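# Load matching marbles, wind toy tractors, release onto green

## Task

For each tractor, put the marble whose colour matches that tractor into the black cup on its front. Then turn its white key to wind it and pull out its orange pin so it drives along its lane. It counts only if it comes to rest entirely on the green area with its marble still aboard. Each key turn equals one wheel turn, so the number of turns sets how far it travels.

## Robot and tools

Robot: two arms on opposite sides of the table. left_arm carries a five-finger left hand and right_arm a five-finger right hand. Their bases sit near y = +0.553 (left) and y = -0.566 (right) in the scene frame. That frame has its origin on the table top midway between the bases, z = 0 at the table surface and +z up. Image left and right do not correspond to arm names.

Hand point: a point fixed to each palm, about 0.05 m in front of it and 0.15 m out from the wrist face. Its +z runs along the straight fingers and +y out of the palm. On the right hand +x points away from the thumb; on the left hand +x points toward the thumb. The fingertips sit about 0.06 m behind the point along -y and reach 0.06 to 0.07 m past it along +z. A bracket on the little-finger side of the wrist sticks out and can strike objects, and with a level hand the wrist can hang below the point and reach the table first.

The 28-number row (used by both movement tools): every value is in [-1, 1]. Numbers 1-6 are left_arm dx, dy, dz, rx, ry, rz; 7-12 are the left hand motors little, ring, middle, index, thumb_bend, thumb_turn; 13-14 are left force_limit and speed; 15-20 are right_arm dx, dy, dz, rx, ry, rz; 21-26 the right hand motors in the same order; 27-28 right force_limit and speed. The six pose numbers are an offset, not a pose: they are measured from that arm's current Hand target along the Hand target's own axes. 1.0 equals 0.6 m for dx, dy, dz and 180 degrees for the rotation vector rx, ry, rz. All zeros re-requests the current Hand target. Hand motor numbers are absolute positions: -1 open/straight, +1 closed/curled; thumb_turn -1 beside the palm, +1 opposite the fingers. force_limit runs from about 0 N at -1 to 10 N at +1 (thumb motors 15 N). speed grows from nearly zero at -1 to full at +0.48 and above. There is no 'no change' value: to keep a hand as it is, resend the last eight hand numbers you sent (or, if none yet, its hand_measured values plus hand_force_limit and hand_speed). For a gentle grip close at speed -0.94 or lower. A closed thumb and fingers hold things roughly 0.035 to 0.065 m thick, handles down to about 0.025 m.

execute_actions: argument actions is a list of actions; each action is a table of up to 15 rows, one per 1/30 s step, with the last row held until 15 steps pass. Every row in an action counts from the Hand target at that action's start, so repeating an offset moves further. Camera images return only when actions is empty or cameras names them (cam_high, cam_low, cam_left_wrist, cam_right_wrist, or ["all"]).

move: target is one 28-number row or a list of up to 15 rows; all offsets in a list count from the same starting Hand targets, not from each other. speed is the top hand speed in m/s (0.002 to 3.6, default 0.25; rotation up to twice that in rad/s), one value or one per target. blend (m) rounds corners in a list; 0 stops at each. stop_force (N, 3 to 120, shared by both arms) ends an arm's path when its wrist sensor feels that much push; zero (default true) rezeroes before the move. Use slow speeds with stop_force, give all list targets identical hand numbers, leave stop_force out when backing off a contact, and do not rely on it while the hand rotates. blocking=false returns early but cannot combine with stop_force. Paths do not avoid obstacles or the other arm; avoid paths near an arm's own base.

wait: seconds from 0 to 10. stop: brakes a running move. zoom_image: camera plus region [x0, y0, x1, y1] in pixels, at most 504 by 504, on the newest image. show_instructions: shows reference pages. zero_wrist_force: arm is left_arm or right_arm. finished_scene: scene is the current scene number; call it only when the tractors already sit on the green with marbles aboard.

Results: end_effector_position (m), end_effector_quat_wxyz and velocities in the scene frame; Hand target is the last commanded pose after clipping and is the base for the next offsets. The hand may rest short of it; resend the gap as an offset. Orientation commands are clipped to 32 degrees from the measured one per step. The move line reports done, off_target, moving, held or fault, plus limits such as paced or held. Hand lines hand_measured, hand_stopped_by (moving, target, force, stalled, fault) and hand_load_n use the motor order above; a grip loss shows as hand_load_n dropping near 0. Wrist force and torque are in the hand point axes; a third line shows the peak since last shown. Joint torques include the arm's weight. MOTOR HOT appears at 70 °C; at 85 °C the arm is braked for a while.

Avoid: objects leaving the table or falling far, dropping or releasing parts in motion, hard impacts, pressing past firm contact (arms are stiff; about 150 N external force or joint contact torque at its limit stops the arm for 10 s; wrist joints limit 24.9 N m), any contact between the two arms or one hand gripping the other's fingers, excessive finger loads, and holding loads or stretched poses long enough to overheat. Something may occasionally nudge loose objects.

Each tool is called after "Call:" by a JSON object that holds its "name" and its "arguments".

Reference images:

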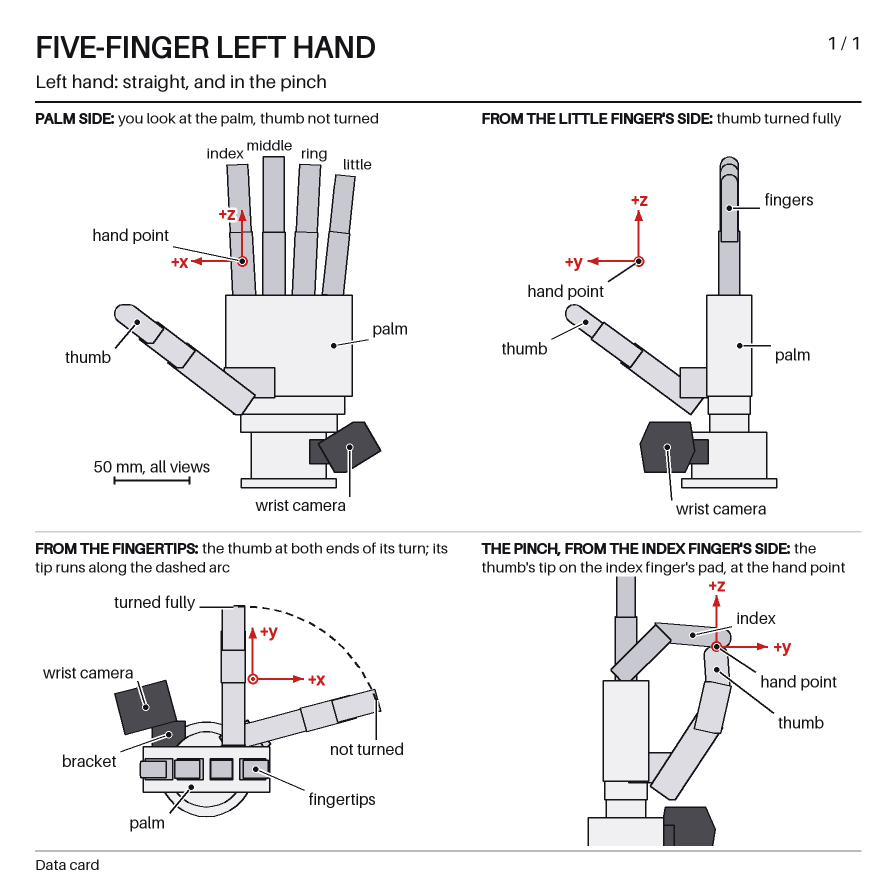

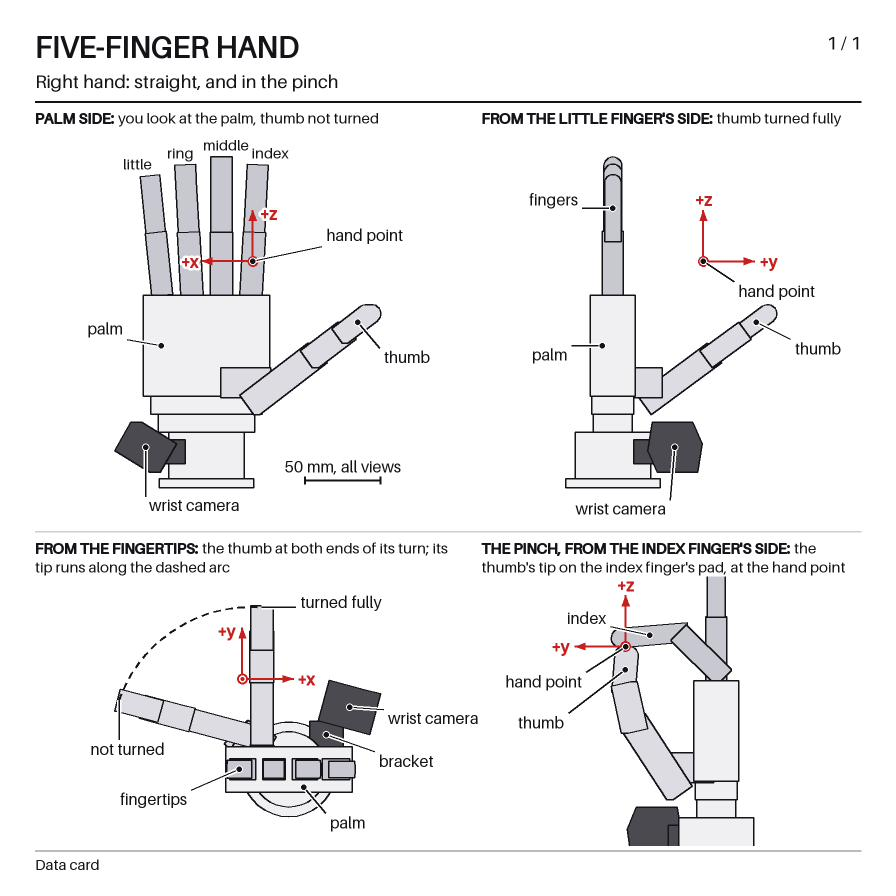

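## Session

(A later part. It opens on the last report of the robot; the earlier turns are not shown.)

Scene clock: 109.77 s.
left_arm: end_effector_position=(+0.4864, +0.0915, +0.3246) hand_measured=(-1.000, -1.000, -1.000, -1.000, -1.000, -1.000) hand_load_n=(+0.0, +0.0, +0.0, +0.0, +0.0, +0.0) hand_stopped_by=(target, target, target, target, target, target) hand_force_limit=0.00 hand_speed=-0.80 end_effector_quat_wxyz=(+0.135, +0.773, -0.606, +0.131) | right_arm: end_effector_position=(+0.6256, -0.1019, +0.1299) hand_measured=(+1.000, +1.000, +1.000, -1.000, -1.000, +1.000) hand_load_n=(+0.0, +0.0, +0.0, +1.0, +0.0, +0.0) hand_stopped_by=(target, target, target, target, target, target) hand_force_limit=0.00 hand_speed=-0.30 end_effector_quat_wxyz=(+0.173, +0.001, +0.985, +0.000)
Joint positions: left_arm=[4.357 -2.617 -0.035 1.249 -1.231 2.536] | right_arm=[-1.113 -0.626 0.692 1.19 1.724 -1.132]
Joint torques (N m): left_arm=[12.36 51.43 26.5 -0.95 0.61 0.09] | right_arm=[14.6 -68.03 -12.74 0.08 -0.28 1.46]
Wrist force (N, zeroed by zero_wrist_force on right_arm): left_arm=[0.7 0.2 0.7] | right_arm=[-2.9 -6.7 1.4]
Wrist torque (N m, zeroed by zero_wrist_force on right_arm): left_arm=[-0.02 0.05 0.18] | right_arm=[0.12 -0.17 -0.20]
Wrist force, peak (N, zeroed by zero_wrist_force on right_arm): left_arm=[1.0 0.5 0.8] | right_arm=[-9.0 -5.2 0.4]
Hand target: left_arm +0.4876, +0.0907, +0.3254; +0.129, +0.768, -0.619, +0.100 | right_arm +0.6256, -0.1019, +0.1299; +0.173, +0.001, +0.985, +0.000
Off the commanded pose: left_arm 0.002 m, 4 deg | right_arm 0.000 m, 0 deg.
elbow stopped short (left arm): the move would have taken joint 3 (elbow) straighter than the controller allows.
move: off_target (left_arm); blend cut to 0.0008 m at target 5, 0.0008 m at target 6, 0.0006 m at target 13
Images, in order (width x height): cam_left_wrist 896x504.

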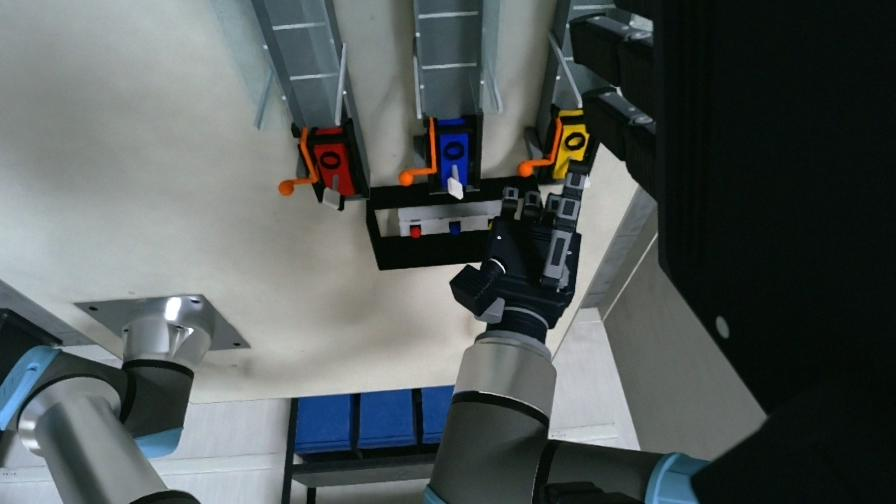

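Call:
{"name": "move", "arguments": {"target": [[0,0,0,0,0,0,-1,-1,-1,-1,-1,-1,0,-0.8,0,-0.0175,0,0,0,0,1,1,1,-1,-1,1,0,-0.3],[0,0,0,0,0,0,-1,-1,-1,-1,-1,-1,0,-0.8,-0.0171,-0.0175,-0.047,0,0,0,1,1,1,-1,-1,1,0,-0.3],[0,0,0,0,0,0,-1,-1,-1,-1,-1,-1,0,-0.8,-0.04232,0.03083,-0.03782,0,0,0,1,1,1,-1,-1,1,0,-0.3],[0,0,0,0,0,0,-1,-1,-1,-1,-1,-1,0,-0.8,-0.02522,0.03083,0.00918,0,0,0,1,1,1,-1,-1,1,0,-0.3]], "speed": 0.14, "blend": [0.003,0.003,0.003,0]}}

Call:
{"name": "zero_wrist_force", "arguments": {"arm": "right_arm"}}

Call:
{"name": "move", "arguments": {"target": [[0,0,0,0,0,0,-1,-1,-1,-1,-1,-1,0,-0.8,0,-0.014,0,0,0,0,1,1,1,-1,-1,1,0,-0.3],[0,0,0,0,0,0,-1,-1,-1,-1,-1,-1,0,-0.8,0,-0.01783,0,0,0,0,1,1,1,-1,-1,1,0,-0.3],[0,0,0,0,0,0,-1,-1,-1,-1,-1,-1,0,-0.8,0.00094,-0.0215,-0.00034,0,0,0,1,1,1,-1,-1,1,0,-0.3],[0,0,0,0,0,0,-1,-1,-1,-1,-1,-1,0,-0.8,0.00282,-0.02467,-0.00103,0,0,0,1,1,1,-1,-1,1,0,-0.3],[0,0,0,0,0,0,-1,-1,-1,-1,-1,-1,0,-0.8,0.00533,-0.02733,-0.00194,0,0,0,1,1,1,-1,-1,1,0,-0.3],[0,0,0,0,0,0,-1,-1,-1,-1,-1,-1,0,-0.8,0.00736,-0.02867,-0.00268,0,0,0,1,1,1,-1,-1,1,0,-0.3],[0,0,0,0,0,0,-1,-1,-1,-1,-1,-1,0,-0.8,0.00658,-0.03567,-0.00239,0,0,0,1,1,1,-1,-1,1,0,-0.3],[0,0,0,0,0,0,-1,-1,-1,-1,-1,-1,0,-0.8,0.00799,-0.0415,-0.00291,0,0,0,1,1,1,-1,-1,1,0,-0.3],[0,0,0,0,0,0,-1,-1,-1,-1,-1,-1,0,-0.8,0.01175,-0.0415,-0.00428,0,0,0,1,1,1,-1,-1,1,0,-0.3],[0,0,0,0,0,0,-1,-1,-1,-1,-1,-1,0,-0.8,0.01535,-0.03983,-0.00558,0,0,0,1,1,1,-1,-1,1,0,-0.3],[0,0,0,0,0,0,-1,-1,-1,-1,-1,-1,0,-0.8,0.0188,-0.038,-0.00684,0,0,0,1,1,1,-1,-1,1,0,-0.3]], "speed": 0.026, "blend": 0.001, "stop_force": 16}}

Call:
{"name": "move", "arguments": {"target": [[0,0,0,0,0,0,-1,-1,-1,-1,-1,-1,0,-0.8,0,-0.0175,0,0,0,0,1,1,1,-1,-1,1,0,-0.3],[0,0,0,0,0,0,-1,-1,-1,-1,-1,-1,0,-0.8,-0.0342,-0.0175,-0.094,0,0,0,1,1,1,-1,-1,1,0,-0.3]], "speed": 0.12, "blend": [0.003,0], "cameras": ["cam_left_wrist"]}}

Scene clock: 114.43 s.
left_arm: end_effector_position=(+0.4864, +0.0915, +0.3246) hand_measured=(-1.000, -1.000, -1.000, -1.000, -1.000, -1.000) hand_load_n=(+0.0, +0.0, +0.0, +0.0, +0.0, +0.0) hand_stopped_by=(target, target, target, target, target, target) hand_force_limit=0.00 hand_speed=-0.80 end_effector_quat_wxyz=(+0.135, +0.773, -0.606, +0.131) | right_arm: end_effector_position=(+0.6418, -0.0835, +0.1300) hand_measured=(+1.000, +1.000, +1.000, -1.000, -1.000, +1.000) hand_load_n=(+0.0, +0.0, +0.0, +0.0, +0.0, +0.0) hand_stopped_by=(target, target, target, target, target, target) hand_force_limit=0.00 hand_speed=-0.30 end_effector_quat_wxyz=(+0.173, +0.001, +0.985, +0.000)
Joint positions: left_arm=[4.357 -2.617 -0.035 1.249 -1.231 2.536] | right_arm=[-1.099 -0.522 0.495 1.286 1.729 -1.119]
Joint torques (N m): left_arm=[11.94 51.51 25.92 -1.02 0.65 0.27] | right_arm=[9.48 -41.28 -14.13 0.1 1.94 1.75]
Wrist force (N, zeroed by zero_wrist_force on right_arm): left_arm=[0.7 0.8 0.8] | right_arm=[-0.1 -0.3 0.0]
Wrist torque (N m, zeroed by zero_wrist_force on right_arm): left_arm=[0.06 0.04 0.16] | right_arm=[-0.04 0.01 -0.01]
Wrist force, peak (N, zeroed by zero_wrist_force on right_arm): left_arm=[1.1 0.6 0.8] | right_arm=[-3.0 -6.8 1.5]
Hand target: left_arm +0.4876, +0.0907, +0.3254; +0.129, +0.768, -0.619, +0.100 | right_arm +0.6418, -0.0835, +0.1299; +0.173, +0.001, +0.985, +0.000
Off the commanded pose: left_arm 0.002 m, 4 deg | right_arm 0.000 m, 0 deg.
elbow stopped short (left arm): the move would have taken joint 3 (elbow) straighter than the controller allows.
move: off_target (left_arm)

Wrist force sensor zeroed.

Scene clock: 116.63 s.
left_arm: end_effector_position=(+0.4864, +0.0915, +0.3246) hand_measured=(-1.000, -1.000, -1.000, -1.000, -1.000, -1.000) hand_load_n=(+0.0, +0.0, +0.0, +0.0, +0.0, +0.0) hand_stopped_by=(target, target, target, target, target, target) hand_force_limit=0.00 hand_speed=-0.80 end_effector_quat_wxyz=(+0.135, +0.773, -0.606, +0.131) | right_arm: end_effector_position=(+0.6297, -0.1063, +0.1299) hand_measured=(+1.000, +1.000, +1.000, -1.000, -1.000, +1.000) hand_load_n=(+0.0, +0.0, +0.0, +0.5, +0.0, +0.0) hand_stopped_by=(target, target, target, target, target, target) hand_force_limit=0.00 hand_speed=-0.30 end_effector_quat_wxyz=(+0.173, +0.001, +0.985, +0.000)
Joint positions: left_arm=[4.357 -2.617 -0.035 1.249 -1.231 2.536] | right_arm=[-1.122 -0.624 0.688 1.191 1.722 -1.141]
Joint torques (N m): left_arm=[12.27 51.66 25.79 -0.99 0.49 0.24] | right_arm=[13.26 -66.55 -11.09 0.79 0.36 1.4]
Wrist force (N, zeroed by zero_wrist_force on right_arm): left_arm=[0.8 0.5 0.7] | right_arm=[-4.2 -3.7 0.4]
Wrist torque (N m, zeroed by zero_wrist_force on right_arm): left_arm=[0.01 0.03 0.18] | right_arm=[0.06 -0.20 -0.25]
Wrist force, peak (N, zeroed by zero_wrist_force on right_arm): left_arm=[0.9 0.7 0.7] | right_arm=[-8.8 -5.2 0.6]
Hand target: left_arm +0.4876, +0.0907, +0.3254; +0.129, +0.768, -0.619, +0.100 | right_arm +0.6297, -0.1063, +0.1299; +0.173, +0.001, +0.985, +0.000
Off the commanded pose: left_arm 0.002 m, 4 deg | right_arm 0.000 m, 0 deg.
elbow stopped short (left arm): the move would have taken joint 3 (elbow) straighter than the controller allows.
move: off_target (left_arm); blend cut to 0.0008 m at target 5, 0.0008 m at target 6

Scene clock: 117.83 s.
left_arm: end_effector_position=(+0.4864, +0.0915, +0.3246) hand_measured=(-1.000, -1.000, -1.000, -1.000, -1.000, -1.000) hand_load_n=(+0.0, +0.0, +0.0, +0.0, +0.0, +0.0) hand_stopped_by=(target, target, target, target, target, target) hand_force_limit=0.00 hand_speed=-0.80 end_effector_quat_wxyz=(+0.135, +0.773, -0.606, +0.131) | right_arm: end_effector_position=(+0.6298, -0.1168, +0.1899) hand_measured=(+1.000, +1.000, +1.000, -1.000, -1.000, +1.000) hand_load_n=(+0.0, +0.0, +0.0, +0.5, +0.0, +0.0) hand_stopped_by=(target, target, target, target, target, target) hand_force_limit=0.00 hand_speed=-0.30 end_effector_quat_wxyz=(+0.173, +0.001, +0.985, +0.000)
Joint positions: left_arm=[4.357 -2.617 -0.035 1.249 -1.231 2.536] | right_arm=[-1.136 -0.65 0.583 1.32 1.717 -1.155]
Joint torques (N m): left_arm=[12.17 51.15 25.61 -0.93 0.45 0.27] | right_arm=[4.15 -39.59 -27.03 3.52 1.89 1.64]
Wrist force (N, zeroed by zero_wrist_force on right_arm): left_arm=[0.7 0.4 0.7] | right_arm=[-0.2 0.2 -0.1]
Wrist torque (N m, zeroed by zero_wrist_force on right_arm): left_arm=[0.01 0.05 0.18] | right_arm=[0.04 0.04 0.11]
Wrist force, peak (N, zeroed by zero_wrist_force on right_arm): left_arm=[0.9 0.4 1.0] | right_arm=[-4.2 -3.9 0.5]
Hand target: left_arm +0.4876, +0.0907, +0.3254; +0.129, +0.768, -0.619, +0.100 | right_arm +0.6297, -0.1167, +0.1899; +0.173, +0.001, +0.985, +0.000
Off the commanded pose: left_arm 0.002 m, 4 deg | right_arm 0.000 m, 0 deg.
elbow stopped short (left arm): the move would have taken joint 3 (elbow) straighter than the controller allows.
move: off_target (left_arm)
Images, in order (width x height): cam_left_wrist 896x504.

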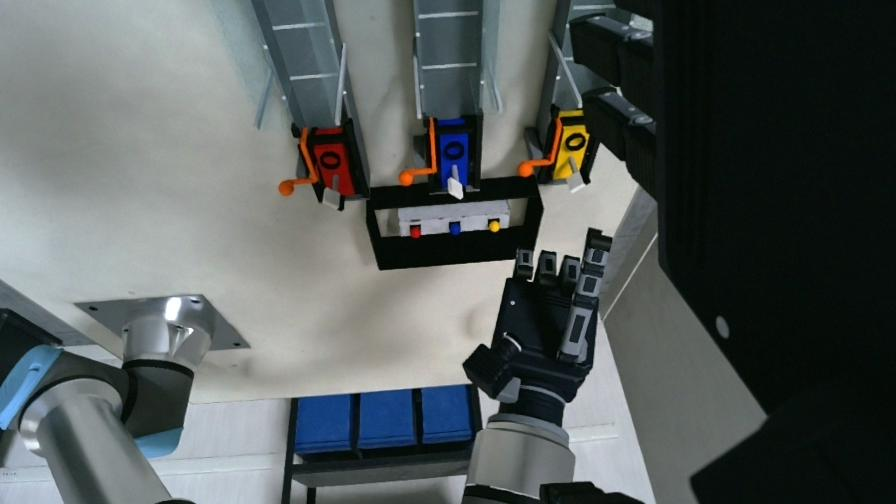

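Call:
{"name": "move", "arguments": {"target": [[0,0,0,0,0,0,-1,-1,-1,-1,-1,-1,0,-0.8,0.03815,-0.24817,-0.08484,0.1657,-0.1441,-0.5256,-1,-1,0.12,0.27,-0.5,1,0,-0.3],[0,0,0,0,0,0,-1,-1,-1,-1,-1,-1,0,-0.8,0.09515,-0.24817,0.07183,0.1657,-0.1441,-0.5256,-1,-1,0.12,0.27,-0.5,1,0,-0.3]], "speed": [0.4,0.15], "blend": [0,0], "cameras": ["cam_left_wrist","cam_right_wrist"]}}

Scene clock: 122.10 s.
left_arm: end_effector_position=(+0.4864, +0.0915, +0.3246) hand_measured=(-1.000, -1.000, -1.000, -1.000, -1.000, -1.000) hand_load_n=(+0.0, +0.0, +0.0, +0.0, +0.0, +0.0) hand_stopped_by=(target, target, target, target, target, target) hand_force_limit=0.00 hand_speed=-0.80 end_effector_quat_wxyz=(+0.135, +0.773, -0.606, +0.131) | right_arm: end_effector_position=(+0.5904, -0.2656, +0.1300) hand_measured=(-1.000, -1.000, +0.120, +0.270, -0.500, +1.000) hand_load_n=(+0.0, +0.0, +0.0, +0.0, +0.0, +0.0) hand_stopped_by=(target, target, target, target, target, target) hand_force_limit=0.00 hand_speed=-0.30 end_effector_quat_wxyz=(+0.302, -0.669, +0.583, -0.349)
Joint positions: left_arm=[4.357 -2.617 -0.035 1.249 -1.231 2.536] | right_arm=[-1.259 -1.123 1.487 0.272 1.829 -3.095]
Joint torques (N m): left_arm=[11.73 52.08 25.91 -0.95 0.37 0.28] | right_arm=[-8.98 -24.28 -13.42 -1.72 -1.63 -1.44]
Wrist force (N, zeroed by zero_wrist_force on right_arm): left_arm=[0.5 0.5 0.7] | right_arm=[-1.6 3.6 -2.1]
Wrist torque (N m, zeroed by zero_wrist_force on right_arm): left_arm=[0.03 0.06 0.16] | right_arm=[0.33 0.13 0.18]
Wrist force, peak (N, zeroed by zero_wrist_force on right_arm): left_arm=[0.9 0.6 0.9] | right_arm=[-1.5 4.4 -2.0]
Hand target: left_arm +0.4876, +0.0907, +0.3254; +0.129, +0.768, -0.619, +0.100 | right_arm +0.5904, -0.2656, +0.1300; -0.302, +0.669, -0.583, +0.349
Off the commanded pose: left_arm 0.002 m, 4 deg | right_arm 0.000 m, 0 deg.
elbow stopped short (left arm): the move would have taken joint 3 (elbow) straighter than the controller allows.
move: off_target (left_arm)
Images, in order (width x height): cam_left_wrist 896x504, cam_right_wrist 896x504.

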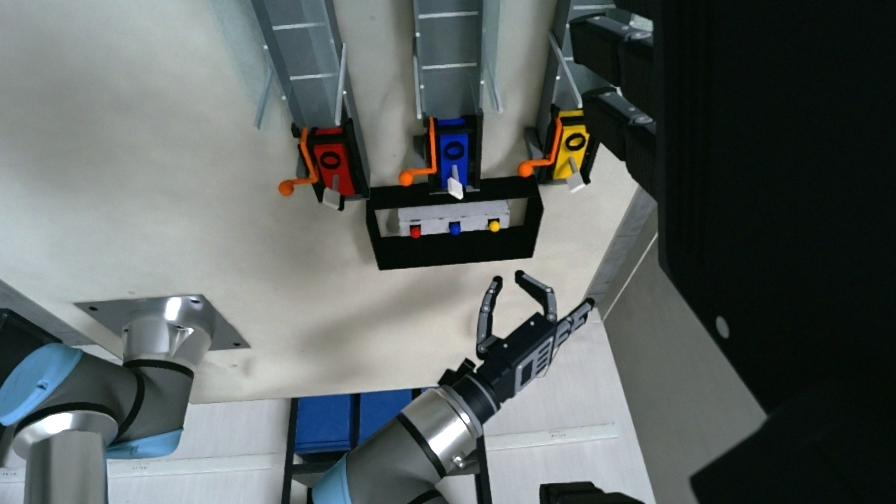

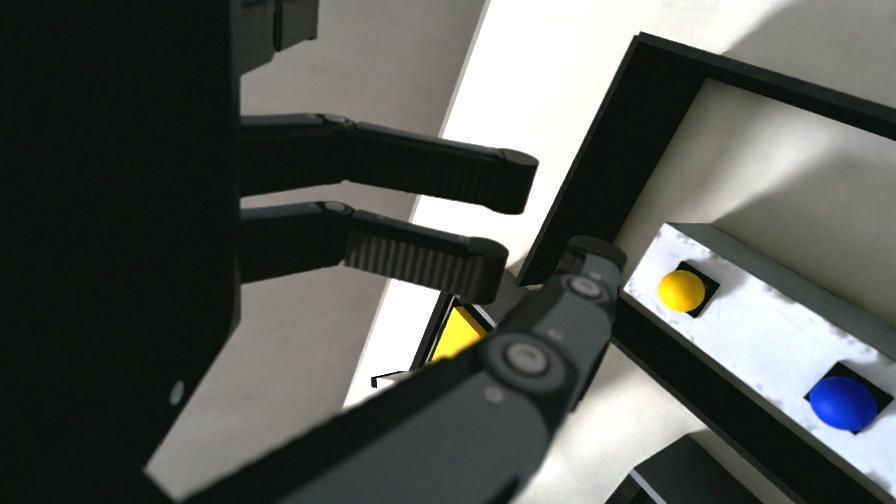

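Call:
{"name": "move", "arguments": {"target": [0,0,0,0,0,0,-1,-1,-1,-1,-1,-1,0,-0.8,-0.02821,0.0881,0.04416,0,0,0,-1,-1,0.12,0.27,-0.5,1,0,-0.3], "speed": 0.1, "cameras": ["cam_right_wrist"]}}

Scene clock: 124.63 s.
left_arm: end_effector_position=(+0.4864, +0.0915, +0.3246) hand_measured=(-1.000, -1.000, -1.000, -1.000, -1.000, -1.000) hand_load_n=(+0.0, +0.0, +0.0, +0.0, -0.5, -0.5) hand_stopped_by=(target, target, target, target, target, target) hand_force_limit=0.00 hand_speed=-0.80 end_effector_quat_wxyz=(+0.135, +0.773, -0.606, +0.131) | right_arm: end_effector_position=(+0.5807, -0.2562, +0.0700) hand_measured=(-1.000, -1.000, +0.120, +0.270, -0.500, +1.000) hand_load_n=(+0.0, +0.0, +0.0, +0.0, +0.0, +0.0) hand_stopped_by=(target, target, target, target, target, target) hand_force_limit=0.00 hand_speed=-0.30 end_effector_quat_wxyz=(+0.302, -0.669, +0.583, -0.349)
Joint positions: left_arm=[4.357 -2.617 -0.035 1.249 -1.231 2.536] | right_arm=[-1.234 -1.069 1.572 0.136 1.849 -3.08]
Joint torques (N m): left_arm=[11.49 51.55 25.63 -0.9 0.39 0.31] | right_arm=[9.96 -22.97 -10.72 -1.66 1.84 1.57]
Wrist force (N, zeroed by zero_wrist_force on right_arm): left_arm=[0.8 0.4 0.8] | right_arm=[-1.5 3.7 -2.5]
Wrist torque (N m, zeroed by zero_wrist_force on right_arm): left_arm=[0.01 0.04 0.17] | right_arm=[0.38 0.11 0.07]
Wrist force, peak (N, zeroed by zero_wrist_force on right_arm): left_arm=[0.8 0.6 1.0] | right_arm=[-1.5 4.5 -2.1]
Hand target: left_arm +0.4876, +0.0907, +0.3254; +0.129, +0.768, -0.619, +0.100 | right_arm +0.5807, -0.2561, +0.0700; -0.302, +0.669, -0.583, +0.349
Off the commanded pose: left_arm 0.002 m, 4 deg | right_arm 0.000 m, 0 deg.
elbow stopped short (left arm): the move would have taken joint 3 (elbow) straighter than the controller allows.
move: off_target (left_arm)
Images, in order (width x height): cam_right_wrist 896x504.

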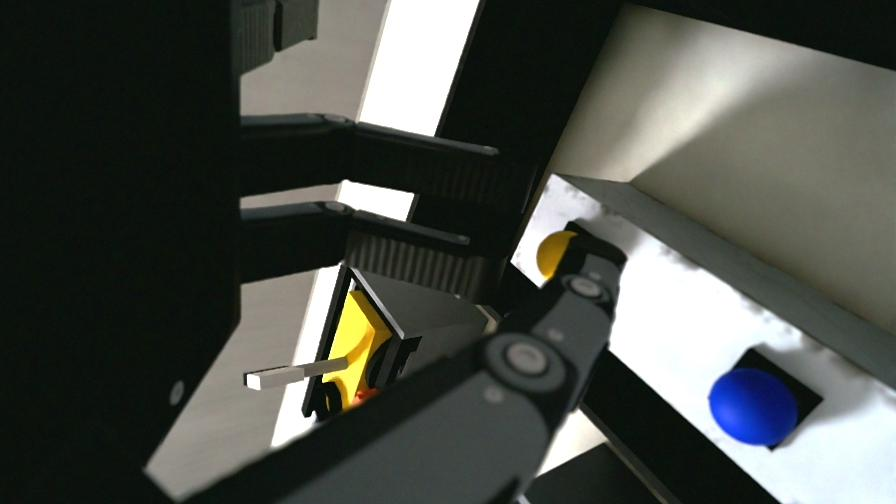

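Call:
{"name": "zero_wrist_force", "arguments": {"arm": "right_arm"}}

Call:
{"name": "move", "arguments": {"target": [0,0,0,0,0,0,-1,-1,-1,-1,-1,-1,0,-0.8,-0.00266,0.01892,0.01339,0,0,0,-1,-1,0.12,0.27,-0.5,1,0,-0.3], "speed": 0.008, "stop_force": 3, "cameras": ["cam_right_wrist"]}}

Wrist force sensor zeroed.

Scene clock: 127.57 s.
left_arm: end_effector_position=(+0.4864, +0.0915, +0.3246) hand_measured=(-1.000, -1.000, -1.000, -1.000, -1.000, -1.000) hand_load_n=(+0.0, +0.0, +0.0, +0.0, -0.5, +0.0) hand_stopped_by=(target, target, target, target, target, target) hand_force_limit=0.00 hand_speed=-0.80 end_effector_quat_wxyz=(+0.135, +0.773, -0.606, +0.131) | right_arm: end_effector_position=(+0.5807, -0.2561, +0.0586) hand_measured=(-1.000, -1.000, +0.120, +0.270, -0.500, +1.000) hand_load_n=(+0.0, +0.0, +0.0, +0.5, +0.0, +0.0) hand_stopped_by=(target, target, target, target, target, target) hand_force_limit=0.00 hand_speed=-0.30 end_effector_quat_wxyz=(+0.302, -0.669, +0.583, -0.349)
Joint positions: left_arm=[4.357 -2.617 -0.035 1.249 -1.231 2.536] | right_arm=[-1.234 -1.056 1.584 0.111 1.849 -3.08]
Joint torques (N m): left_arm=[11.72 52.16 25.97 -1.01 0.31 0.49] | right_arm=[9.02 -49.34 -23.45 2.58 1.84 1.37]
Wrist force (N, zeroed by zero_wrist_force on right_arm): left_arm=[0.7 0.4 0.5] | right_arm=[-0.3 -3.4 0.3]
Wrist torque (N m, zeroed by zero_wrist_force on right_arm): left_arm=[0.02 0.04 0.17] | right_arm=[-0.06 0.02 -0.03]
Wrist force, peak (N, zeroed by zero_wrist_force on right_arm): left_arm=[1.1 0.2 0.9] | right_arm=[-0.3 -5.5 -0.1]
Hand target: left_arm +0.4876, +0.0907, +0.3254; +0.129, +0.768, -0.619, +0.100 | right_arm +0.5807, -0.2561, +0.0587; -0.302, +0.669, -0.583, +0.349 (not the last commanded pose)
Off the commanded pose: left_arm 0.002 m, 4 deg | right_arm 0.003 m, 0 deg.
elbow stopped short (left arm): the move would have taken joint 3 (elbow) straighter than the controller allows.
move: contact (right_arm), off_target (left_arm)
Images, in order (width x height): cam_right_wrist 896x504.

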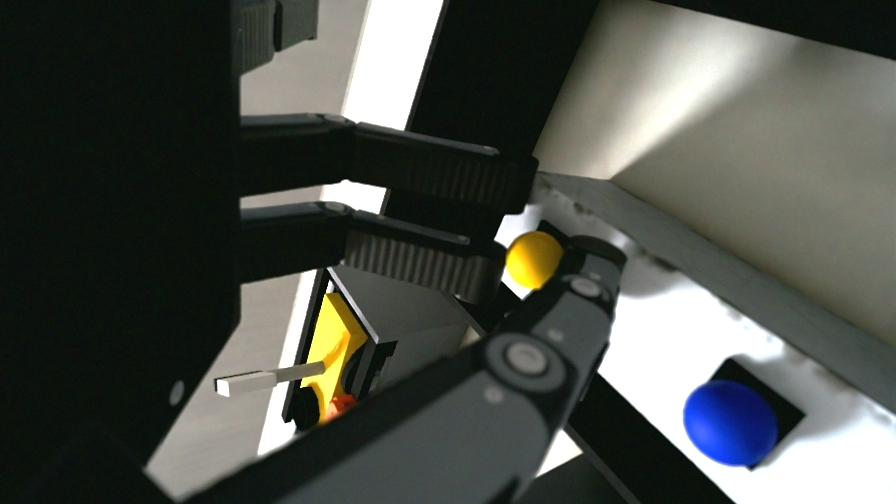

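Call:
{"name": "move", "arguments": {"target": [0,0,0,0,0,0,-1,-1,-1,-1,-1,-1,0,-0.8,0.00011,-0.00081,-0.00057,0,0,0,-1,-1,0.12,0.27,-0.5,1,0,-0.3], "speed": 0.01}}

Call:
{"name": "move", "arguments": {"target": [0,0,0,0,0,0,-1,-1,-1,-1,-1,-1,0,-0.8,0,0,0,0,0,0,-1,-1,0.24,0.34,-0.2,1,-0.7,-0.93]}}

Call:
{"name": "move", "arguments": {"target": [0,0,0,0,0,0,-1,-1,-1,-1,-1,-1,0,-0.8,0,0,0,0,0,0,-1,-1,0.32,0.38,-0.2,1,-0.7,-0.95]}}

Call:
{"name": "move", "arguments": {"target": [0,0,0,0,0,0,-1,-1,-1,-1,-1,-1,0,-0.8,0,0,0,0,0,0,-1,-1,0.36,0.4,-0.18,1,-0.5,-0.95], "cameras": ["cam_right_wrist"]}}

Scene clock: 130.10 s.
left_arm: end_effector_position=(+0.4864, +0.0915, +0.3246) hand_measured=(-1.000, -1.000, -1.000, -1.000, -1.000, -1.000) hand_load_n=(+0.0, -0.5, +0.0, +0.0, +0.0, +0.0) hand_stopped_by=(target, target, target, target, target, target) hand_force_limit=0.00 hand_speed=-0.80 end_effector_quat_wxyz=(+0.135, +0.773, -0.606, +0.131) | right_arm: end_effector_position=(+0.5807, -0.2561, +0.0592) hand_measured=(-1.000, -1.000, +0.120, +0.270, -0.500, +1.000) hand_load_n=(+0.0, -0.5, +0.0, +1.0, +0.0, +0.0) hand_stopped_by=(target, target, target, target, target, target) hand_force_limit=0.00 hand_speed=-0.30 end_effector_quat_wxyz=(+0.302, -0.669, +0.583, -0.349)
Joint positions: left_arm=[4.357 -2.617 -0.035 1.249 -1.231 2.536] | right_arm=[-1.234 -1.057 1.584 0.112 1.849 -3.08]
Joint torques (N m): left_arm=[11.52 51.57 25.62 -1.03 0.26 0.39] | right_arm=[10.25 -52.31 -24.11 2.23 1.93 1.41]
Wrist force (N, zeroed by zero_wrist_force on right_arm): left_arm=[0.9 0.5 0.9] | right_arm=[0.1 -1.1 0.2]
Wrist torque (N m, zeroed by zero_wrist_force on right_arm): left_arm=[0.01 0.02 0.18] | right_arm=[-0.03 -0.02 -0.01]
Wrist force, peak (N, zeroed by zero_wrist_force on right_arm): left_arm=[1.3 0.5 0.7] | right_arm=[-0.1 -3.7 0.3]
Hand target: left_arm +0.4876, +0.0907, +0.3254; +0.129, +0.768, -0.619, +0.100 | right_arm +0.5807, -0.2561, +0.0592; -0.302, +0.669, -0.583, +0.349
Off the commanded pose: left_arm 0.002 m, 4 deg | right_arm 0.000 m, 0 deg.
elbow stopped short (left arm): the move would have taken joint 3 (elbow) straighter than the controller allows.
move: off_target (left_arm)

Scene clock: 130.97 s.
left_arm: end_effector_position=(+0.4864, +0.0915, +0.3246) hand_measured=(-1.000, -1.000, -1.000, -1.000, -1.000, -1.000) hand_load_n=(+0.0, +0.0, +0.0, +0.5, +0.0, +0.0) hand_stopped_by=(target, target, target, target, target, target) hand_force_limit=0.00 hand_speed=-0.80 end_effector_quat_wxyz=(+0.135, +0.773, -0.606, +0.131) | right_arm: end_effector_position=(+0.5807, -0.2561, +0.0593) hand_measured=(-1.000, -1.000, +0.240, +0.322, -0.472, +1.000) hand_load_n=(+0.0, +0.0, +0.0, +2.0, +2.5, +0.0) hand_stopped_by=(target, target, target, force, force, target) hand_force_limit=-0.70 hand_speed=-0.93 end_effector_quat_wxyz=(+0.302, -0.669, +0.583, -0.349)
Joint positions: left_arm=[4.357 -2.617 -0.035 1.249 -1.231 2.536] | right_arm=[-1.234 -1.057 1.584 0.112 1.849 -3.08]
Joint torques (N m): left_arm=[11.37 52.16 25.68 -0.98 0.14 0.35] | right_arm=[10.11 -44.48 -17.64 2.77 1.87 1.45]
Wrist force (N, zeroed by zero_wrist_force on right_arm): left_arm=[0.7 0.3 0.7] | right_arm=[-0.3 -3.8 0.7]
Wrist torque (N m, zeroed by zero_wrist_force on right_arm): left_arm=[-0.02 0.05 0.18] | right_arm=[-0.06 0.01 -0.04]
Wrist force, peak (N, zeroed by zero_wrist_force on right_arm): left_arm=[1.1 0.5 0.9] | right_arm=[0.0 -4.9 0.2]
Hand target: left_arm +0.4876, +0.0907, +0.3254; +0.129, +0.768, -0.619, +0.100 | right_arm +0.5807, -0.2561, +0.0592; -0.302, +0.669, -0.583, +0.349
Off the commanded pose: left_arm 0.002 m, 4 deg | right_arm 0.000 m, 0 deg.
elbow stopped short (left arm): the move would have taken joint 3 (elbow) straighter than the controller allows.
move: off_target (left_arm)

Scene clock: 131.67 s.
left_arm: end_effector_position=(+0.4864, +0.0915, +0.3246) hand_measured=(-1.000, -1.000, -1.000, -1.000, -1.000, -1.000) hand_load_n=(+0.0, +0.0, -0.5, +0.0, +0.0, +0.0) hand_stopped_by=(target, target, target, target, target, target) hand_force_limit=0.00 hand_speed=-0.80 end_effector_quat_wxyz=(+0.135, +0.773, -0.606, +0.131) | right_arm: end_effector_position=(+0.5807, -0.2561, +0.0593) hand_measured=(-1.000, -1.000, +0.306, +0.322, -0.472, +1.000) hand_load_n=(+0.0, +0.0, +1.5, +1.5, +3.0, +1.5) hand_stopped_by=(target, target, force, force, force, target) hand_force_limit=-0.70 hand_speed=-0.95 end_effector_quat_wxyz=(+0.302, -0.669, +0.583, -0.349)
Joint positions: left_arm=[4.357 -2.617 -0.035 1.249 -1.231 2.536] | right_arm=[-1.234 -1.057 1.584 0.112 1.849 -3.08]
Joint torques (N m): left_arm=[11.4 52.38 26.13 -1.07 0.23 0.36] | right_arm=[9.98 -41.31 -12.79 2.79 2.07 1.36]
Wrist force (N, zeroed by zero_wrist_force on right_arm): left_arm=[0.8 0.4 0.6] | right_arm=[-0.1 -4.0 0.5]
Wrist torque (N m, zeroed by zero_wrist_force on right_arm): left_arm=[0.01 0.03 0.18] | right_arm=[-0.07 -0.01 -0.03]
Wrist force, peak (N, zeroed by zero_wrist_force on right_arm): left_arm=[0.8 0.6 1.0] | right_arm=[-0.4 -4.1 0.9]
Hand target: left_arm +0.4876, +0.0907, +0.3254; +0.129, +0.768, -0.619, +0.100 | right_arm +0.5807, -0.2561, +0.0592; -0.302, +0.669, -0.583, +0.349
Off the commanded pose: left_arm 0.002 m, 4 deg | right_arm 0.000 m, 0 deg.
elbow stopped short (left arm): the move would have taken joint 3 (elbow) straighter than the controller allows.
move: off_target (left_arm)

Scene clock: 132.30 s.
left_arm: end_effector_position=(+0.4864, +0.0915, +0.3246) hand_measured=(-1.000, -1.000, -1.000, -1.000, -1.000, -1.000) hand_load_n=(+0.0, +0.0, +0.0, +0.0, +0.0, +0.0) hand_stopped_by=(target, target, target, target, target, target) hand_force_limit=0.00 hand_speed=-0.80 end_effector_quat_wxyz=(+0.135, +0.773, -0.606, +0.131) | right_arm: end_effector_position=(+0.5807, -0.2561, +0.0593) hand_measured=(-1.000, -1.000, +0.360, +0.334, -0.472, +1.000) hand_load_n=(+0.0, +0.0, +2.0, +3.0, +7.0, +1.5) hand_stopped_by=(target, target, target, force, force, target) hand_force_limit=-0.50 hand_speed=-0.95 end_effector_quat_wxyz=(+0.302, -0.669, +0.583, -0.349)
Joint positions: left_arm=[4.357 -2.617 -0.035 1.249 -1.231 2.536] | right_arm=[-1.234 -1.057 1.584 0.112 1.849 -3.08]
Joint torques (N m): left_arm=[11.49 52.66 25.46 -0.87 0.22 0.34] | right_arm=[10.65 -36.89 -12.49 1.5 1.68 1.62]
Wrist force (N, zeroed by zero_wrist_force on right_arm): left_arm=[0.7 0.5 0.7] | right_arm=[0.1 -2.5 0.3]
Wrist torque (N m, zeroed by zero_wrist_force on right_arm): left_arm=[0.02 0.04 0.17] | right_arm=[-0.04 -0.03 -0.01]
Wrist force, peak (N, zeroed by zero_wrist_force on right_arm): left_arm=[1.1 0.4 0.9] | right_arm=[-0.3 -3.8 0.7]
Hand target: left_arm +0.4876, +0.0907, +0.3254; +0.129, +0.768, -0.619, +0.100 | right_arm +0.5807, -0.2561, +0.0592; -0.302, +0.669, -0.583, +0.349
Off the commanded pose: left_arm 0.002 m, 4 deg | right_arm 0.000 m, 0 deg.
elbow stopped short (left arm): the move would have taken joint 3 (elbow) straighter than the controller allows.
move: off_target (left_arm)
Images, in order (width x height): cam_right_wrist 896x504.

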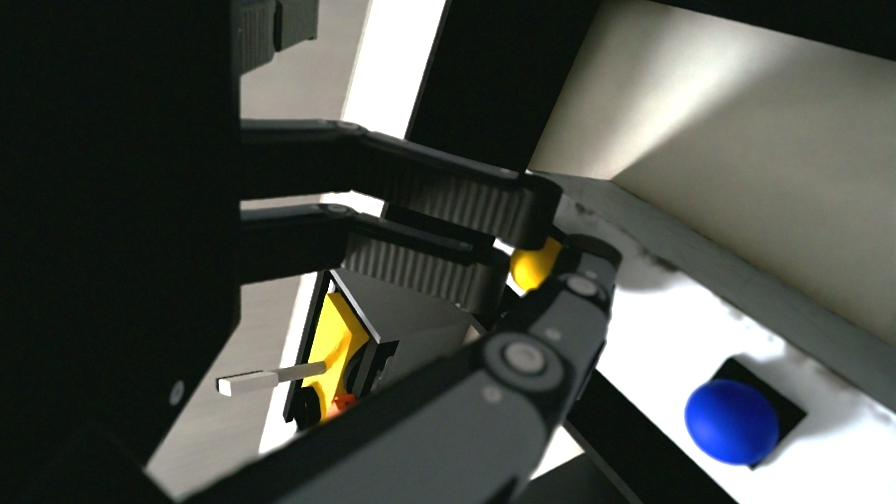

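Call:
{"name": "move", "arguments": {"target": [0,0,0,0,0,0,-1,-1,-1,-1,-1,-1,0,-0.8,0.00114,-0.00811,-0.00574,0,0,0,-1,-1,0.36,0.4,-0.18,1,-0.5,-0.95], "speed": 0.02, "cameras": ["cam_right_wrist"]}}

Scene clock: 136.13 s.
left_arm: end_effector_position=(+0.4864, +0.0915, +0.3246) hand_measured=(-1.000, -1.000, -1.000, -1.000, -1.000, -1.000) hand_load_n=(+0.5, +0.0, +0.0, +0.0, +0.0, +0.0) hand_stopped_by=(target, target, target, target, target, target) hand_force_limit=0.00 hand_speed=-0.80 end_effector_quat_wxyz=(+0.135, +0.773, -0.606, +0.131) | right_arm: end_effector_position=(+0.5807, -0.2561, +0.0652) hand_measured=(-1.000, -1.000, +0.360, +0.334, -0.472, +1.000) hand_load_n=(+0.0, +0.0, +1.5, +3.5, +7.5, +1.0) hand_stopped_by=(target, target, target, force, force, target) hand_force_limit=-0.50 hand_speed=-0.95 end_effector_quat_wxyz=(+0.302, -0.669, +0.583, -0.349)
Joint positions: left_arm=[4.357 -2.617 -0.035 1.249 -1.231 2.536] | right_arm=[-1.234 -1.063 1.578 0.126 1.849 -3.08]
Joint torques (N m): left_arm=[11.37 52.51 25.05 -0.99 0.02 0.48] | right_arm=[9.95 -50.84 -25 1.96 1.41 1.38]
Wrist force (N, zeroed by zero_wrist_force on right_arm): left_arm=[0.8 0.4 0.7] | right_arm=[0.1 0.0 0.1]
Wrist torque (N m, zeroed by zero_wrist_force on right_arm): left_arm=[0.00 0.03 0.18] | right_arm=[-0.01 -0.02 0.00]
Wrist force, peak (N, zeroed by zero_wrist_force on right_arm): left_arm=[1.0 0.7 0.7] | right_arm=[0.1 -3.0 0.3]
Hand target: left_arm +0.4876, +0.0907, +0.3254; +0.129, +0.768, -0.619, +0.100 | right_arm +0.5807, -0.2561, +0.0652; -0.302, +0.669, -0.583, +0.349
Off the commanded pose: left_arm 0.002 m, 4 deg | right_arm 0.000 m, 0 deg.
elbow stopped short (left arm): the move would have taken joint 3 (elbow) straighter than the controller allows.
move: off_target (left_arm)
Images, in order (width x height): cam_right_wrist 896x504.

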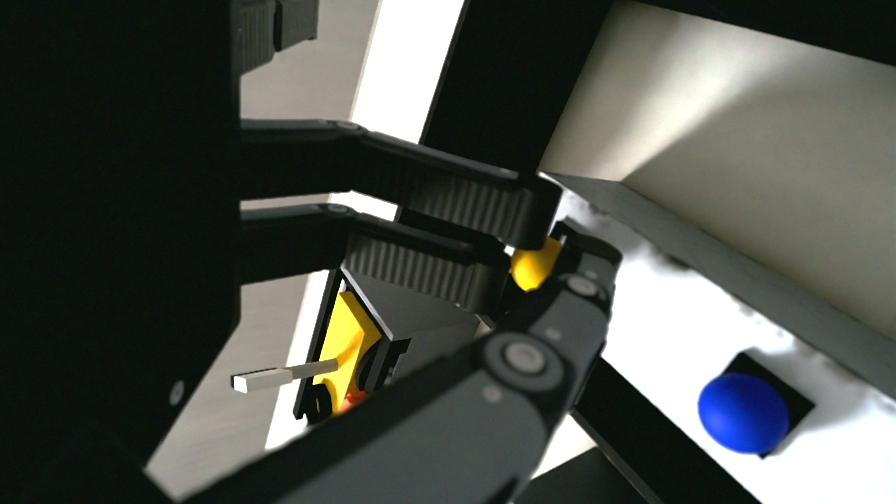

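Call:
{"name": "move", "arguments": {"target": [[0,0,0,0,0,0,-1,-1,-1,-1,-1,-1,0,-0.8,0.01615,-0.11489,-0.08132,0,0,0,-1,-1,0.36,0.4,-0.18,1,-0.5,-0.95],[0,0,0,0,0,0,-1,-1,-1,-1,-1,-1,0,-0.8,-0.2111,-0.2106,0.0089,0.0241,-0.1712,-0.1212,-1,-1,0.36,0.4,-0.18,1,-0.5,-0.95]], "speed": 0.12, "blend": 0.015, "cameras": ["cam_right_wrist"]}}

Scene clock: 140.70 s.
left_arm: end_effector_position=(+0.4864, +0.0915, +0.3246) hand_measured=(-1.000, -1.000, -1.000, -1.000, -1.000, -1.000) hand_load_n=(+0.0, +0.0, +0.0, +0.0, +0.0, +0.0) hand_stopped_by=(target, target, target, target, target, target) hand_force_limit=0.00 hand_speed=-0.80 end_effector_quat_wxyz=(+0.135, +0.773, -0.606, +0.131) | right_arm: end_effector_position=(+0.6472, -0.1133, +0.1502) hand_measured=(-1.000, -1.000, +0.360, +0.334, -0.472, +1.000) hand_load_n=(+0.0, +0.0, +2.0, +3.5, +7.5, +1.5) hand_stopped_by=(target, target, target, force, force, target) hand_force_limit=-0.50 hand_speed=-0.95 end_effector_quat_wxyz=(+0.399, -0.822, +0.333, -0.231)
Joint positions: left_arm=[4.357 -2.617 -0.035 1.249 -1.231 2.536] | right_arm=[-1.229 -0.842 0.977 0.5 1.313 -3.468]
Joint torques (N m): left_arm=[11.55 52.72 25.49 -0.87 -0.01 0.58] | right_arm=[8.79 -36.14 -28.83 1.83 -2.19 -1.61]
Wrist force (N, zeroed by zero_wrist_force on right_arm): left_arm=[0.8 0.4 0.5] | right_arm=[-0.1 0.3 0.2]
Wrist torque (N m, zeroed by zero_wrist_force on right_arm): left_arm=[0.01 0.03 0.18] | right_arm=[0.03 0.02 0.13]
Wrist force, peak (N, zeroed by zero_wrist_force on right_arm): left_arm=[0.9 0.4 1.0] | right_arm=[-0.1 0.7 0.5]
Hand target: left_arm +0.4876, +0.0907, +0.3254; +0.129, +0.768, -0.619, +0.100 | right_arm +0.6472, -0.1133, +0.1502; -0.399, +0.822, -0.333, +0.231
Off the commanded pose: left_arm 0.002 m, 4 deg | right_arm 0.000 m, 0 deg.
elbow stopped short (left arm): the move would have taken joint 3 (elbow) straighter than the controller allows.
move: off_target (left_arm)
Images, in order (width x height): cam_right_wrist 896x504.

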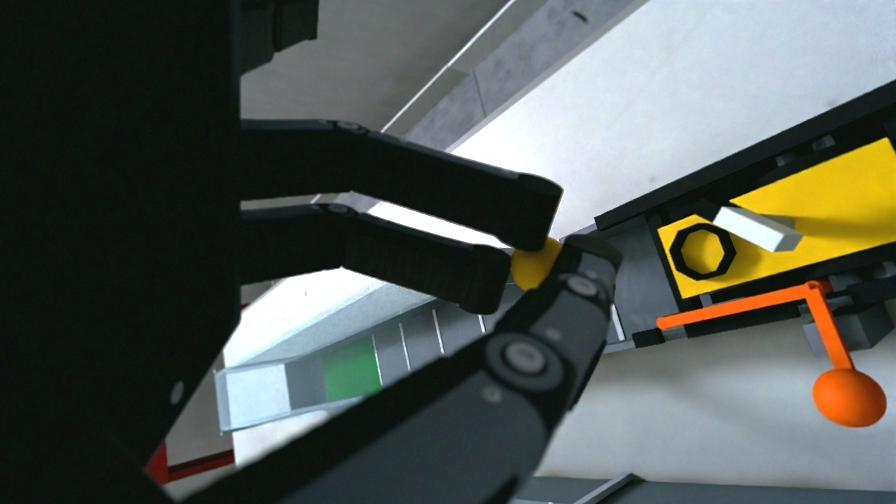

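Call:
{"name": "move", "arguments": {"target": [[0,0,0,0,0,0,-1,-1,-1,-1,-1,-1,0,-0.8,-0.01362,0.0888,0.06119,0,0,0,-1,-1,0.36,0.4,-0.18,1,-0.5,-0.95],[0,0,0,0,0,0,-1,-1,-1,-1,-1,-1,0,-0.8,-0.01608,0.10637,0.07362,0,0,0,-1,-1,0.36,0.4,-0.18,1,-0.5,-0.95]], "speed": [0.08,0.03], "blend": 0.005, "cameras": ["cam_right_wrist"]}}

Call:
{"name": "zero_wrist_force", "arguments": {"arm": "right_arm"}}

Scene clock: 143.07 s.
left_arm: end_effector_position=(+0.4864, +0.0915, +0.3246) hand_measured=(-1.000, -1.000, -1.000, -1.000, -1.000, -1.000) hand_load_n=(+0.0, +0.0, +0.0, +0.0, +0.0, +0.0) hand_stopped_by=(target, target, target, target, target, target) hand_force_limit=0.00 hand_speed=-0.80 end_effector_quat_wxyz=(+0.135, +0.773, -0.606, +0.131) | right_arm: end_effector_position=(+0.6461, -0.1133, +0.0720) hand_measured=(-1.000, -1.000, +0.360, +0.334, -0.472, +1.000) hand_load_n=(+0.0, +0.0, +1.5, +3.5, +7.5, +1.0) hand_stopped_by=(target, target, target, force, force, target) hand_force_limit=-0.50 hand_speed=-0.95 end_effector_quat_wxyz=(+0.399, -0.822, +0.333, -0.231)
Joint positions: left_arm=[4.357 -2.617 -0.035 1.249 -1.231 2.536] | right_arm=[-1.229 -0.797 1.104 0.329 1.313 -3.467]
Joint torques (N m): left_arm=[11.71 52.5 25.03 -0.98 -0.01 0.53] | right_arm=[9.86 -34.74 -13.03 -1.94 1.29 1.64]
Wrist force (N, zeroed by zero_wrist_force on right_arm): left_arm=[0.9 0.2 0.9] | right_arm=[0.0 0.0 0.4]
Wrist torque (N m, zeroed by zero_wrist_force on right_arm): left_arm=[-0.03 0.02 0.19] | right_arm=[-0.03 0.00 0.10]
Wrist force, peak (N, zeroed by zero_wrist_force on right_arm): left_arm=[0.9 0.7 0.9] | right_arm=[0.1 -0.6 0.0]
Hand target: left_arm +0.4876, +0.0907, +0.3254; +0.129, +0.768, -0.619, +0.100 | right_arm +0.6461, -0.1133, +0.0720; -0.399, +0.822, -0.333, +0.231
Off the commanded pose: left_arm 0.002 m, 4 deg | right_arm 0.000 m, 0 deg.
elbow stopped short (left arm): the move would have taken joint 3 (elbow) straighter than the controller allows.
move: off_target (left_arm)
Images, in order (width x height): cam_right_wrist 896x504.

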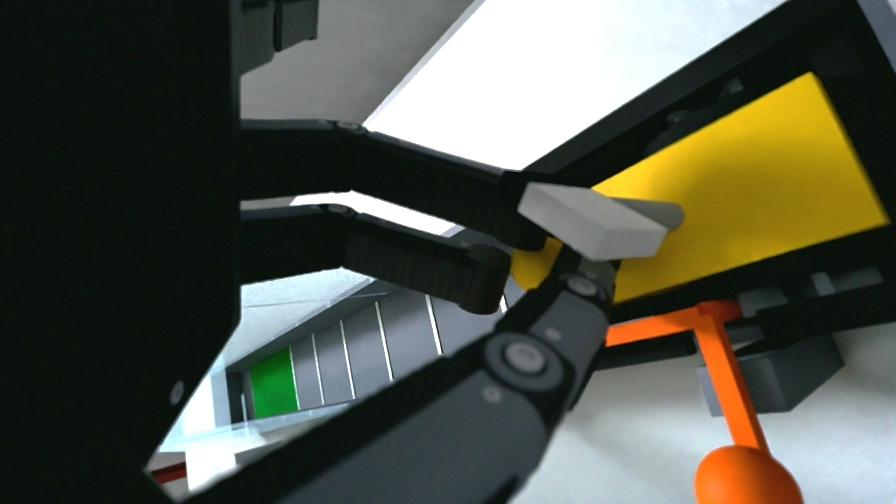

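Wrist force sensor zeroed.

Call:
{"name": "move", "arguments": {"target": [0,0,0,0,0,0,-1,-1,-1,-1,-1,-1,0,-0.8,-0.00171,0.01217,0.00861,0,0,0,-1,-1,0.36,0.4,-0.18,1,-0.5,-0.95], "speed": 0.005, "stop_force": 3, "cameras": ["cam_right_wrist"]}}

Scene clock: 146.30 s.
left_arm: end_effector_position=(+0.4864, +0.0915, +0.3246) hand_measured=(-1.000, -1.000, -1.000, -1.000, -1.000, -1.000) hand_load_n=(+0.0, +0.0, +0.0, +0.0, +0.0, +0.0) hand_stopped_by=(target, target, target, target, target, target) hand_force_limit=0.00 hand_speed=-0.80 end_effector_quat_wxyz=(+0.135, +0.773, -0.606, +0.131) | right_arm: end_effector_position=(+0.6461, -0.1133, +0.0666) hand_measured=(-1.000, -1.000, +0.360, +0.334, -0.472, +1.000) hand_load_n=(+0.0, +0.0, +2.0, +3.0, +7.5, +0.5) hand_stopped_by=(target, target, target, force, force, target) hand_force_limit=-0.50 hand_speed=-0.95 end_effector_quat_wxyz=(+0.399, -0.822, +0.333, -0.231)
Joint positions: left_arm=[4.357 -2.617 -0.035 1.249 -1.231 2.536] | right_arm=[-1.229 -0.793 1.111 0.318 1.313 -3.467]
Joint torques (N m): left_arm=[11.41 52.85 25.02 -0.99 -0.06 0.73] | right_arm=[7.2 -61.7 -25.86 1.98 0.69 1.14]
Wrist force (N, zeroed by zero_wrist_force on right_arm): left_arm=[0.9 0.4 0.7] | right_arm=[1.5 -2.1 -2.1]
Wrist torque (N m, zeroed by zero_wrist_force on right_arm): left_arm=[0.00 0.01 0.18] | right_arm=[-0.06 0.00 -0.05]
Wrist force, peak (N, zeroed by zero_wrist_force on right_arm): left_arm=[1.1 0.5 0.9] | right_arm=[1.8 -3.4 -2.5]
Hand target: left_arm +0.4876, +0.0907, +0.3254; +0.129, +0.768, -0.619, +0.100 | right_arm +0.6461, -0.1133, +0.0666; -0.399, +0.822, -0.333, +0.231 (not the last commanded pose)
Off the commanded pose: left_arm 0.002 m, 4 deg | right_arm 0.004 m, 0 deg.
elbow stopped short (left arm): the move would have taken joint 3 (elbow) straighter than the controller allows.
move: contact (right_arm), off_target (left_arm)
Images, in order (width x height): cam_right_wrist 896x504.

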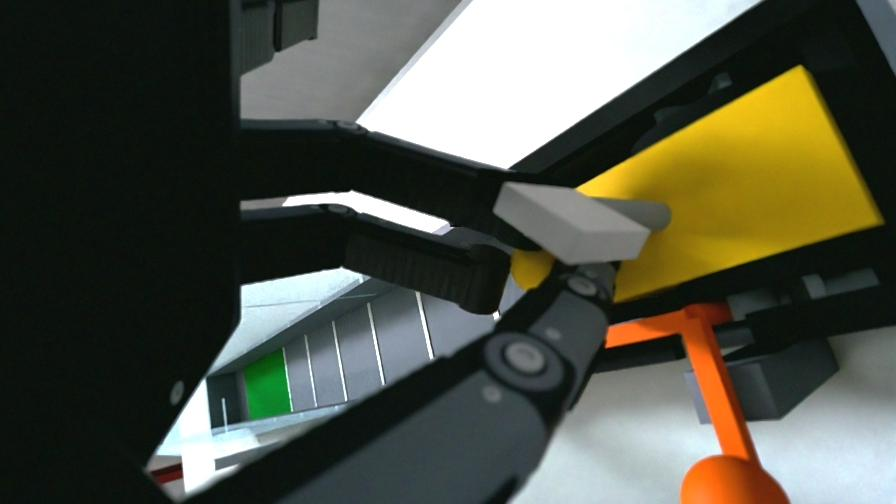

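Call:
{"name": "move", "arguments": {"target": [0,0,0,0,0,0,-1,-1,-1,-1,-1,-1,0,-0.8,0.00239,-0.0027,-0.00298,0,0,0,-1,-1,0.36,0.4,-0.18,1,-0.5,-0.95], "speed": 0.01}}

Call:
{"name": "move", "arguments": {"target": [0,0,0,0,0,0,-1,-1,-1,-1,-1,-1,0,-0.8,-0.00114,0.00811,0.00574,0,0,0,-1,-1,0.36,0.4,-0.18,1,-0.5,-0.95], "speed": 0.004, "stop_force": 3, "cameras": ["cam_right_wrist"]}}

Scene clock: 147.57 s.
left_arm: end_effector_position=(+0.4864, +0.0915, +0.3246) hand_measured=(-1.000, -1.000, -1.000, -1.000, -1.000, -1.000) hand_load_n=(+0.0, +0.0, +0.5, +0.0, +0.0, +0.0) hand_stopped_by=(target, target, target, target, target, target) hand_force_limit=0.00 hand_speed=-0.80 end_effector_quat_wxyz=(+0.135, +0.773, -0.606, +0.131) | right_arm: end_effector_position=(+0.6465, -0.1145, +0.0690) hand_measured=(-1.000, -1.000, +0.360, +0.334, -0.472, +1.000) hand_load_n=(+0.0, +0.0, +1.5, +3.5, +7.5, +1.5) hand_stopped_by=(target, target, target, force, force, target) hand_force_limit=-0.50 hand_speed=-0.95 end_effector_quat_wxyz=(+0.399, -0.822, +0.333, -0.231)
Joint positions: left_arm=[4.357 -2.617 -0.035 1.249 -1.231 2.536] | right_arm=[-1.231 -0.796 1.109 0.322 1.312 -3.469]
Joint torques (N m): left_arm=[11.76 52.61 25.09 -0.97 -0.12 0.65] | right_arm=[-9.45 -64.42 -25.47 1.84 -2.03 -1.53]
Wrist force (N, zeroed by zero_wrist_force on right_arm): left_arm=[0.9 0.4 0.7] | right_arm=[0.0 0.0 -0.3]
Wrist torque (N m, zeroed by zero_wrist_force on right_arm): left_arm=[0.00 0.02 0.18] | right_arm=[0.02 0.01 0.02]
Wrist force, peak (N, zeroed by zero_wrist_force on right_arm): left_arm=[0.8 0.6 1.0] | right_arm=[1.7 -2.3 -1.9]
Hand target: left_arm +0.4876, +0.0907, +0.3254; +0.129, +0.768, -0.619, +0.100 | right_arm +0.6465, -0.1145, +0.0691; -0.399, +0.822, -0.333, +0.231
Off the commanded pose: left_arm 0.002 m, 4 deg | right_arm 0.000 m, 0 deg.
elbow stopped short (left arm): the move would have taken joint 3 (elbow) straighter than the controller allows.
move: off_target (left_arm)

Scene clock: 149.07 s.
left_arm: end_effector_position=(+0.4864, +0.0915, +0.3246) hand_measured=(-1.000, -1.000, -1.000, -1.000, -1.000, -1.000) hand_load_n=(+0.0, +0.0, +0.0, +0.0, +0.0, +0.0) hand_stopped_by=(target, target, target, target, target, target) hand_force_limit=0.00 hand_speed=-0.80 end_effector_quat_wxyz=(+0.135, +0.773, -0.606, +0.131) | right_arm: end_effector_position=(+0.6465, -0.1145, +0.0657) hand_measured=(-1.000, -1.000, +0.360, +0.334, -0.472, +1.000) hand_load_n=(+0.0, -0.5, +2.0, +3.5, +7.5, +0.5) hand_stopped_by=(target, target, target, force, force, target) hand_force_limit=-0.50 hand_speed=-0.95 end_effector_quat_wxyz=(+0.399, -0.822, +0.333, -0.231)
Joint positions: left_arm=[4.357 -2.617 -0.035 1.249 -1.231 2.536] | right_arm=[-1.231 -0.793 1.113 0.316 1.312 -3.469]
Joint torques (N m): left_arm=[11.72 52.67 24.71 -0.94 -0.26 0.71] | right_arm=[-9.2 -50.46 -25.78 2.2 -2.05 -1.59]
Wrist force (N, zeroed by zero_wrist_force on right_arm): left_arm=[0.7 0.4 0.9] | right_arm=[1.1 -3.3 -3.0]
Wrist torque (N m, zeroed by zero_wrist_force on right_arm): left_arm=[0.00 0.05 0.17] | right_arm=[-0.13 -0.02 -0.01]
Wrist force, peak (N, zeroed by zero_wrist_force on right_arm): left_arm=[0.9 0.5 1.0] | right_arm=[1.1 -3.2 -3.4]
Hand target: left_arm +0.4876, +0.0907, +0.3254; +0.129, +0.768, -0.619, +0.100 | right_arm +0.6465, -0.1145, +0.0658; -0.399, +0.822, -0.333, +0.231 (not the last commanded pose)
Off the commanded pose: left_arm 0.002 m, 4 deg | right_arm 0.003 m, 0 deg.
elbow stopped short (left arm): the move would have taken joint 3 (elbow) straighter than the controller allows.
move: contact (right_arm), off_target (left_arm)
Images, in order (width x height): cam_right_wrist 896x504.

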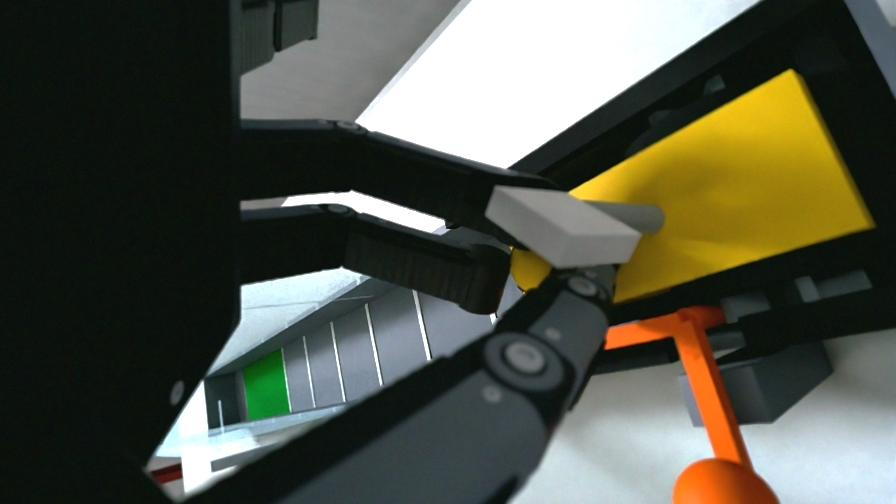

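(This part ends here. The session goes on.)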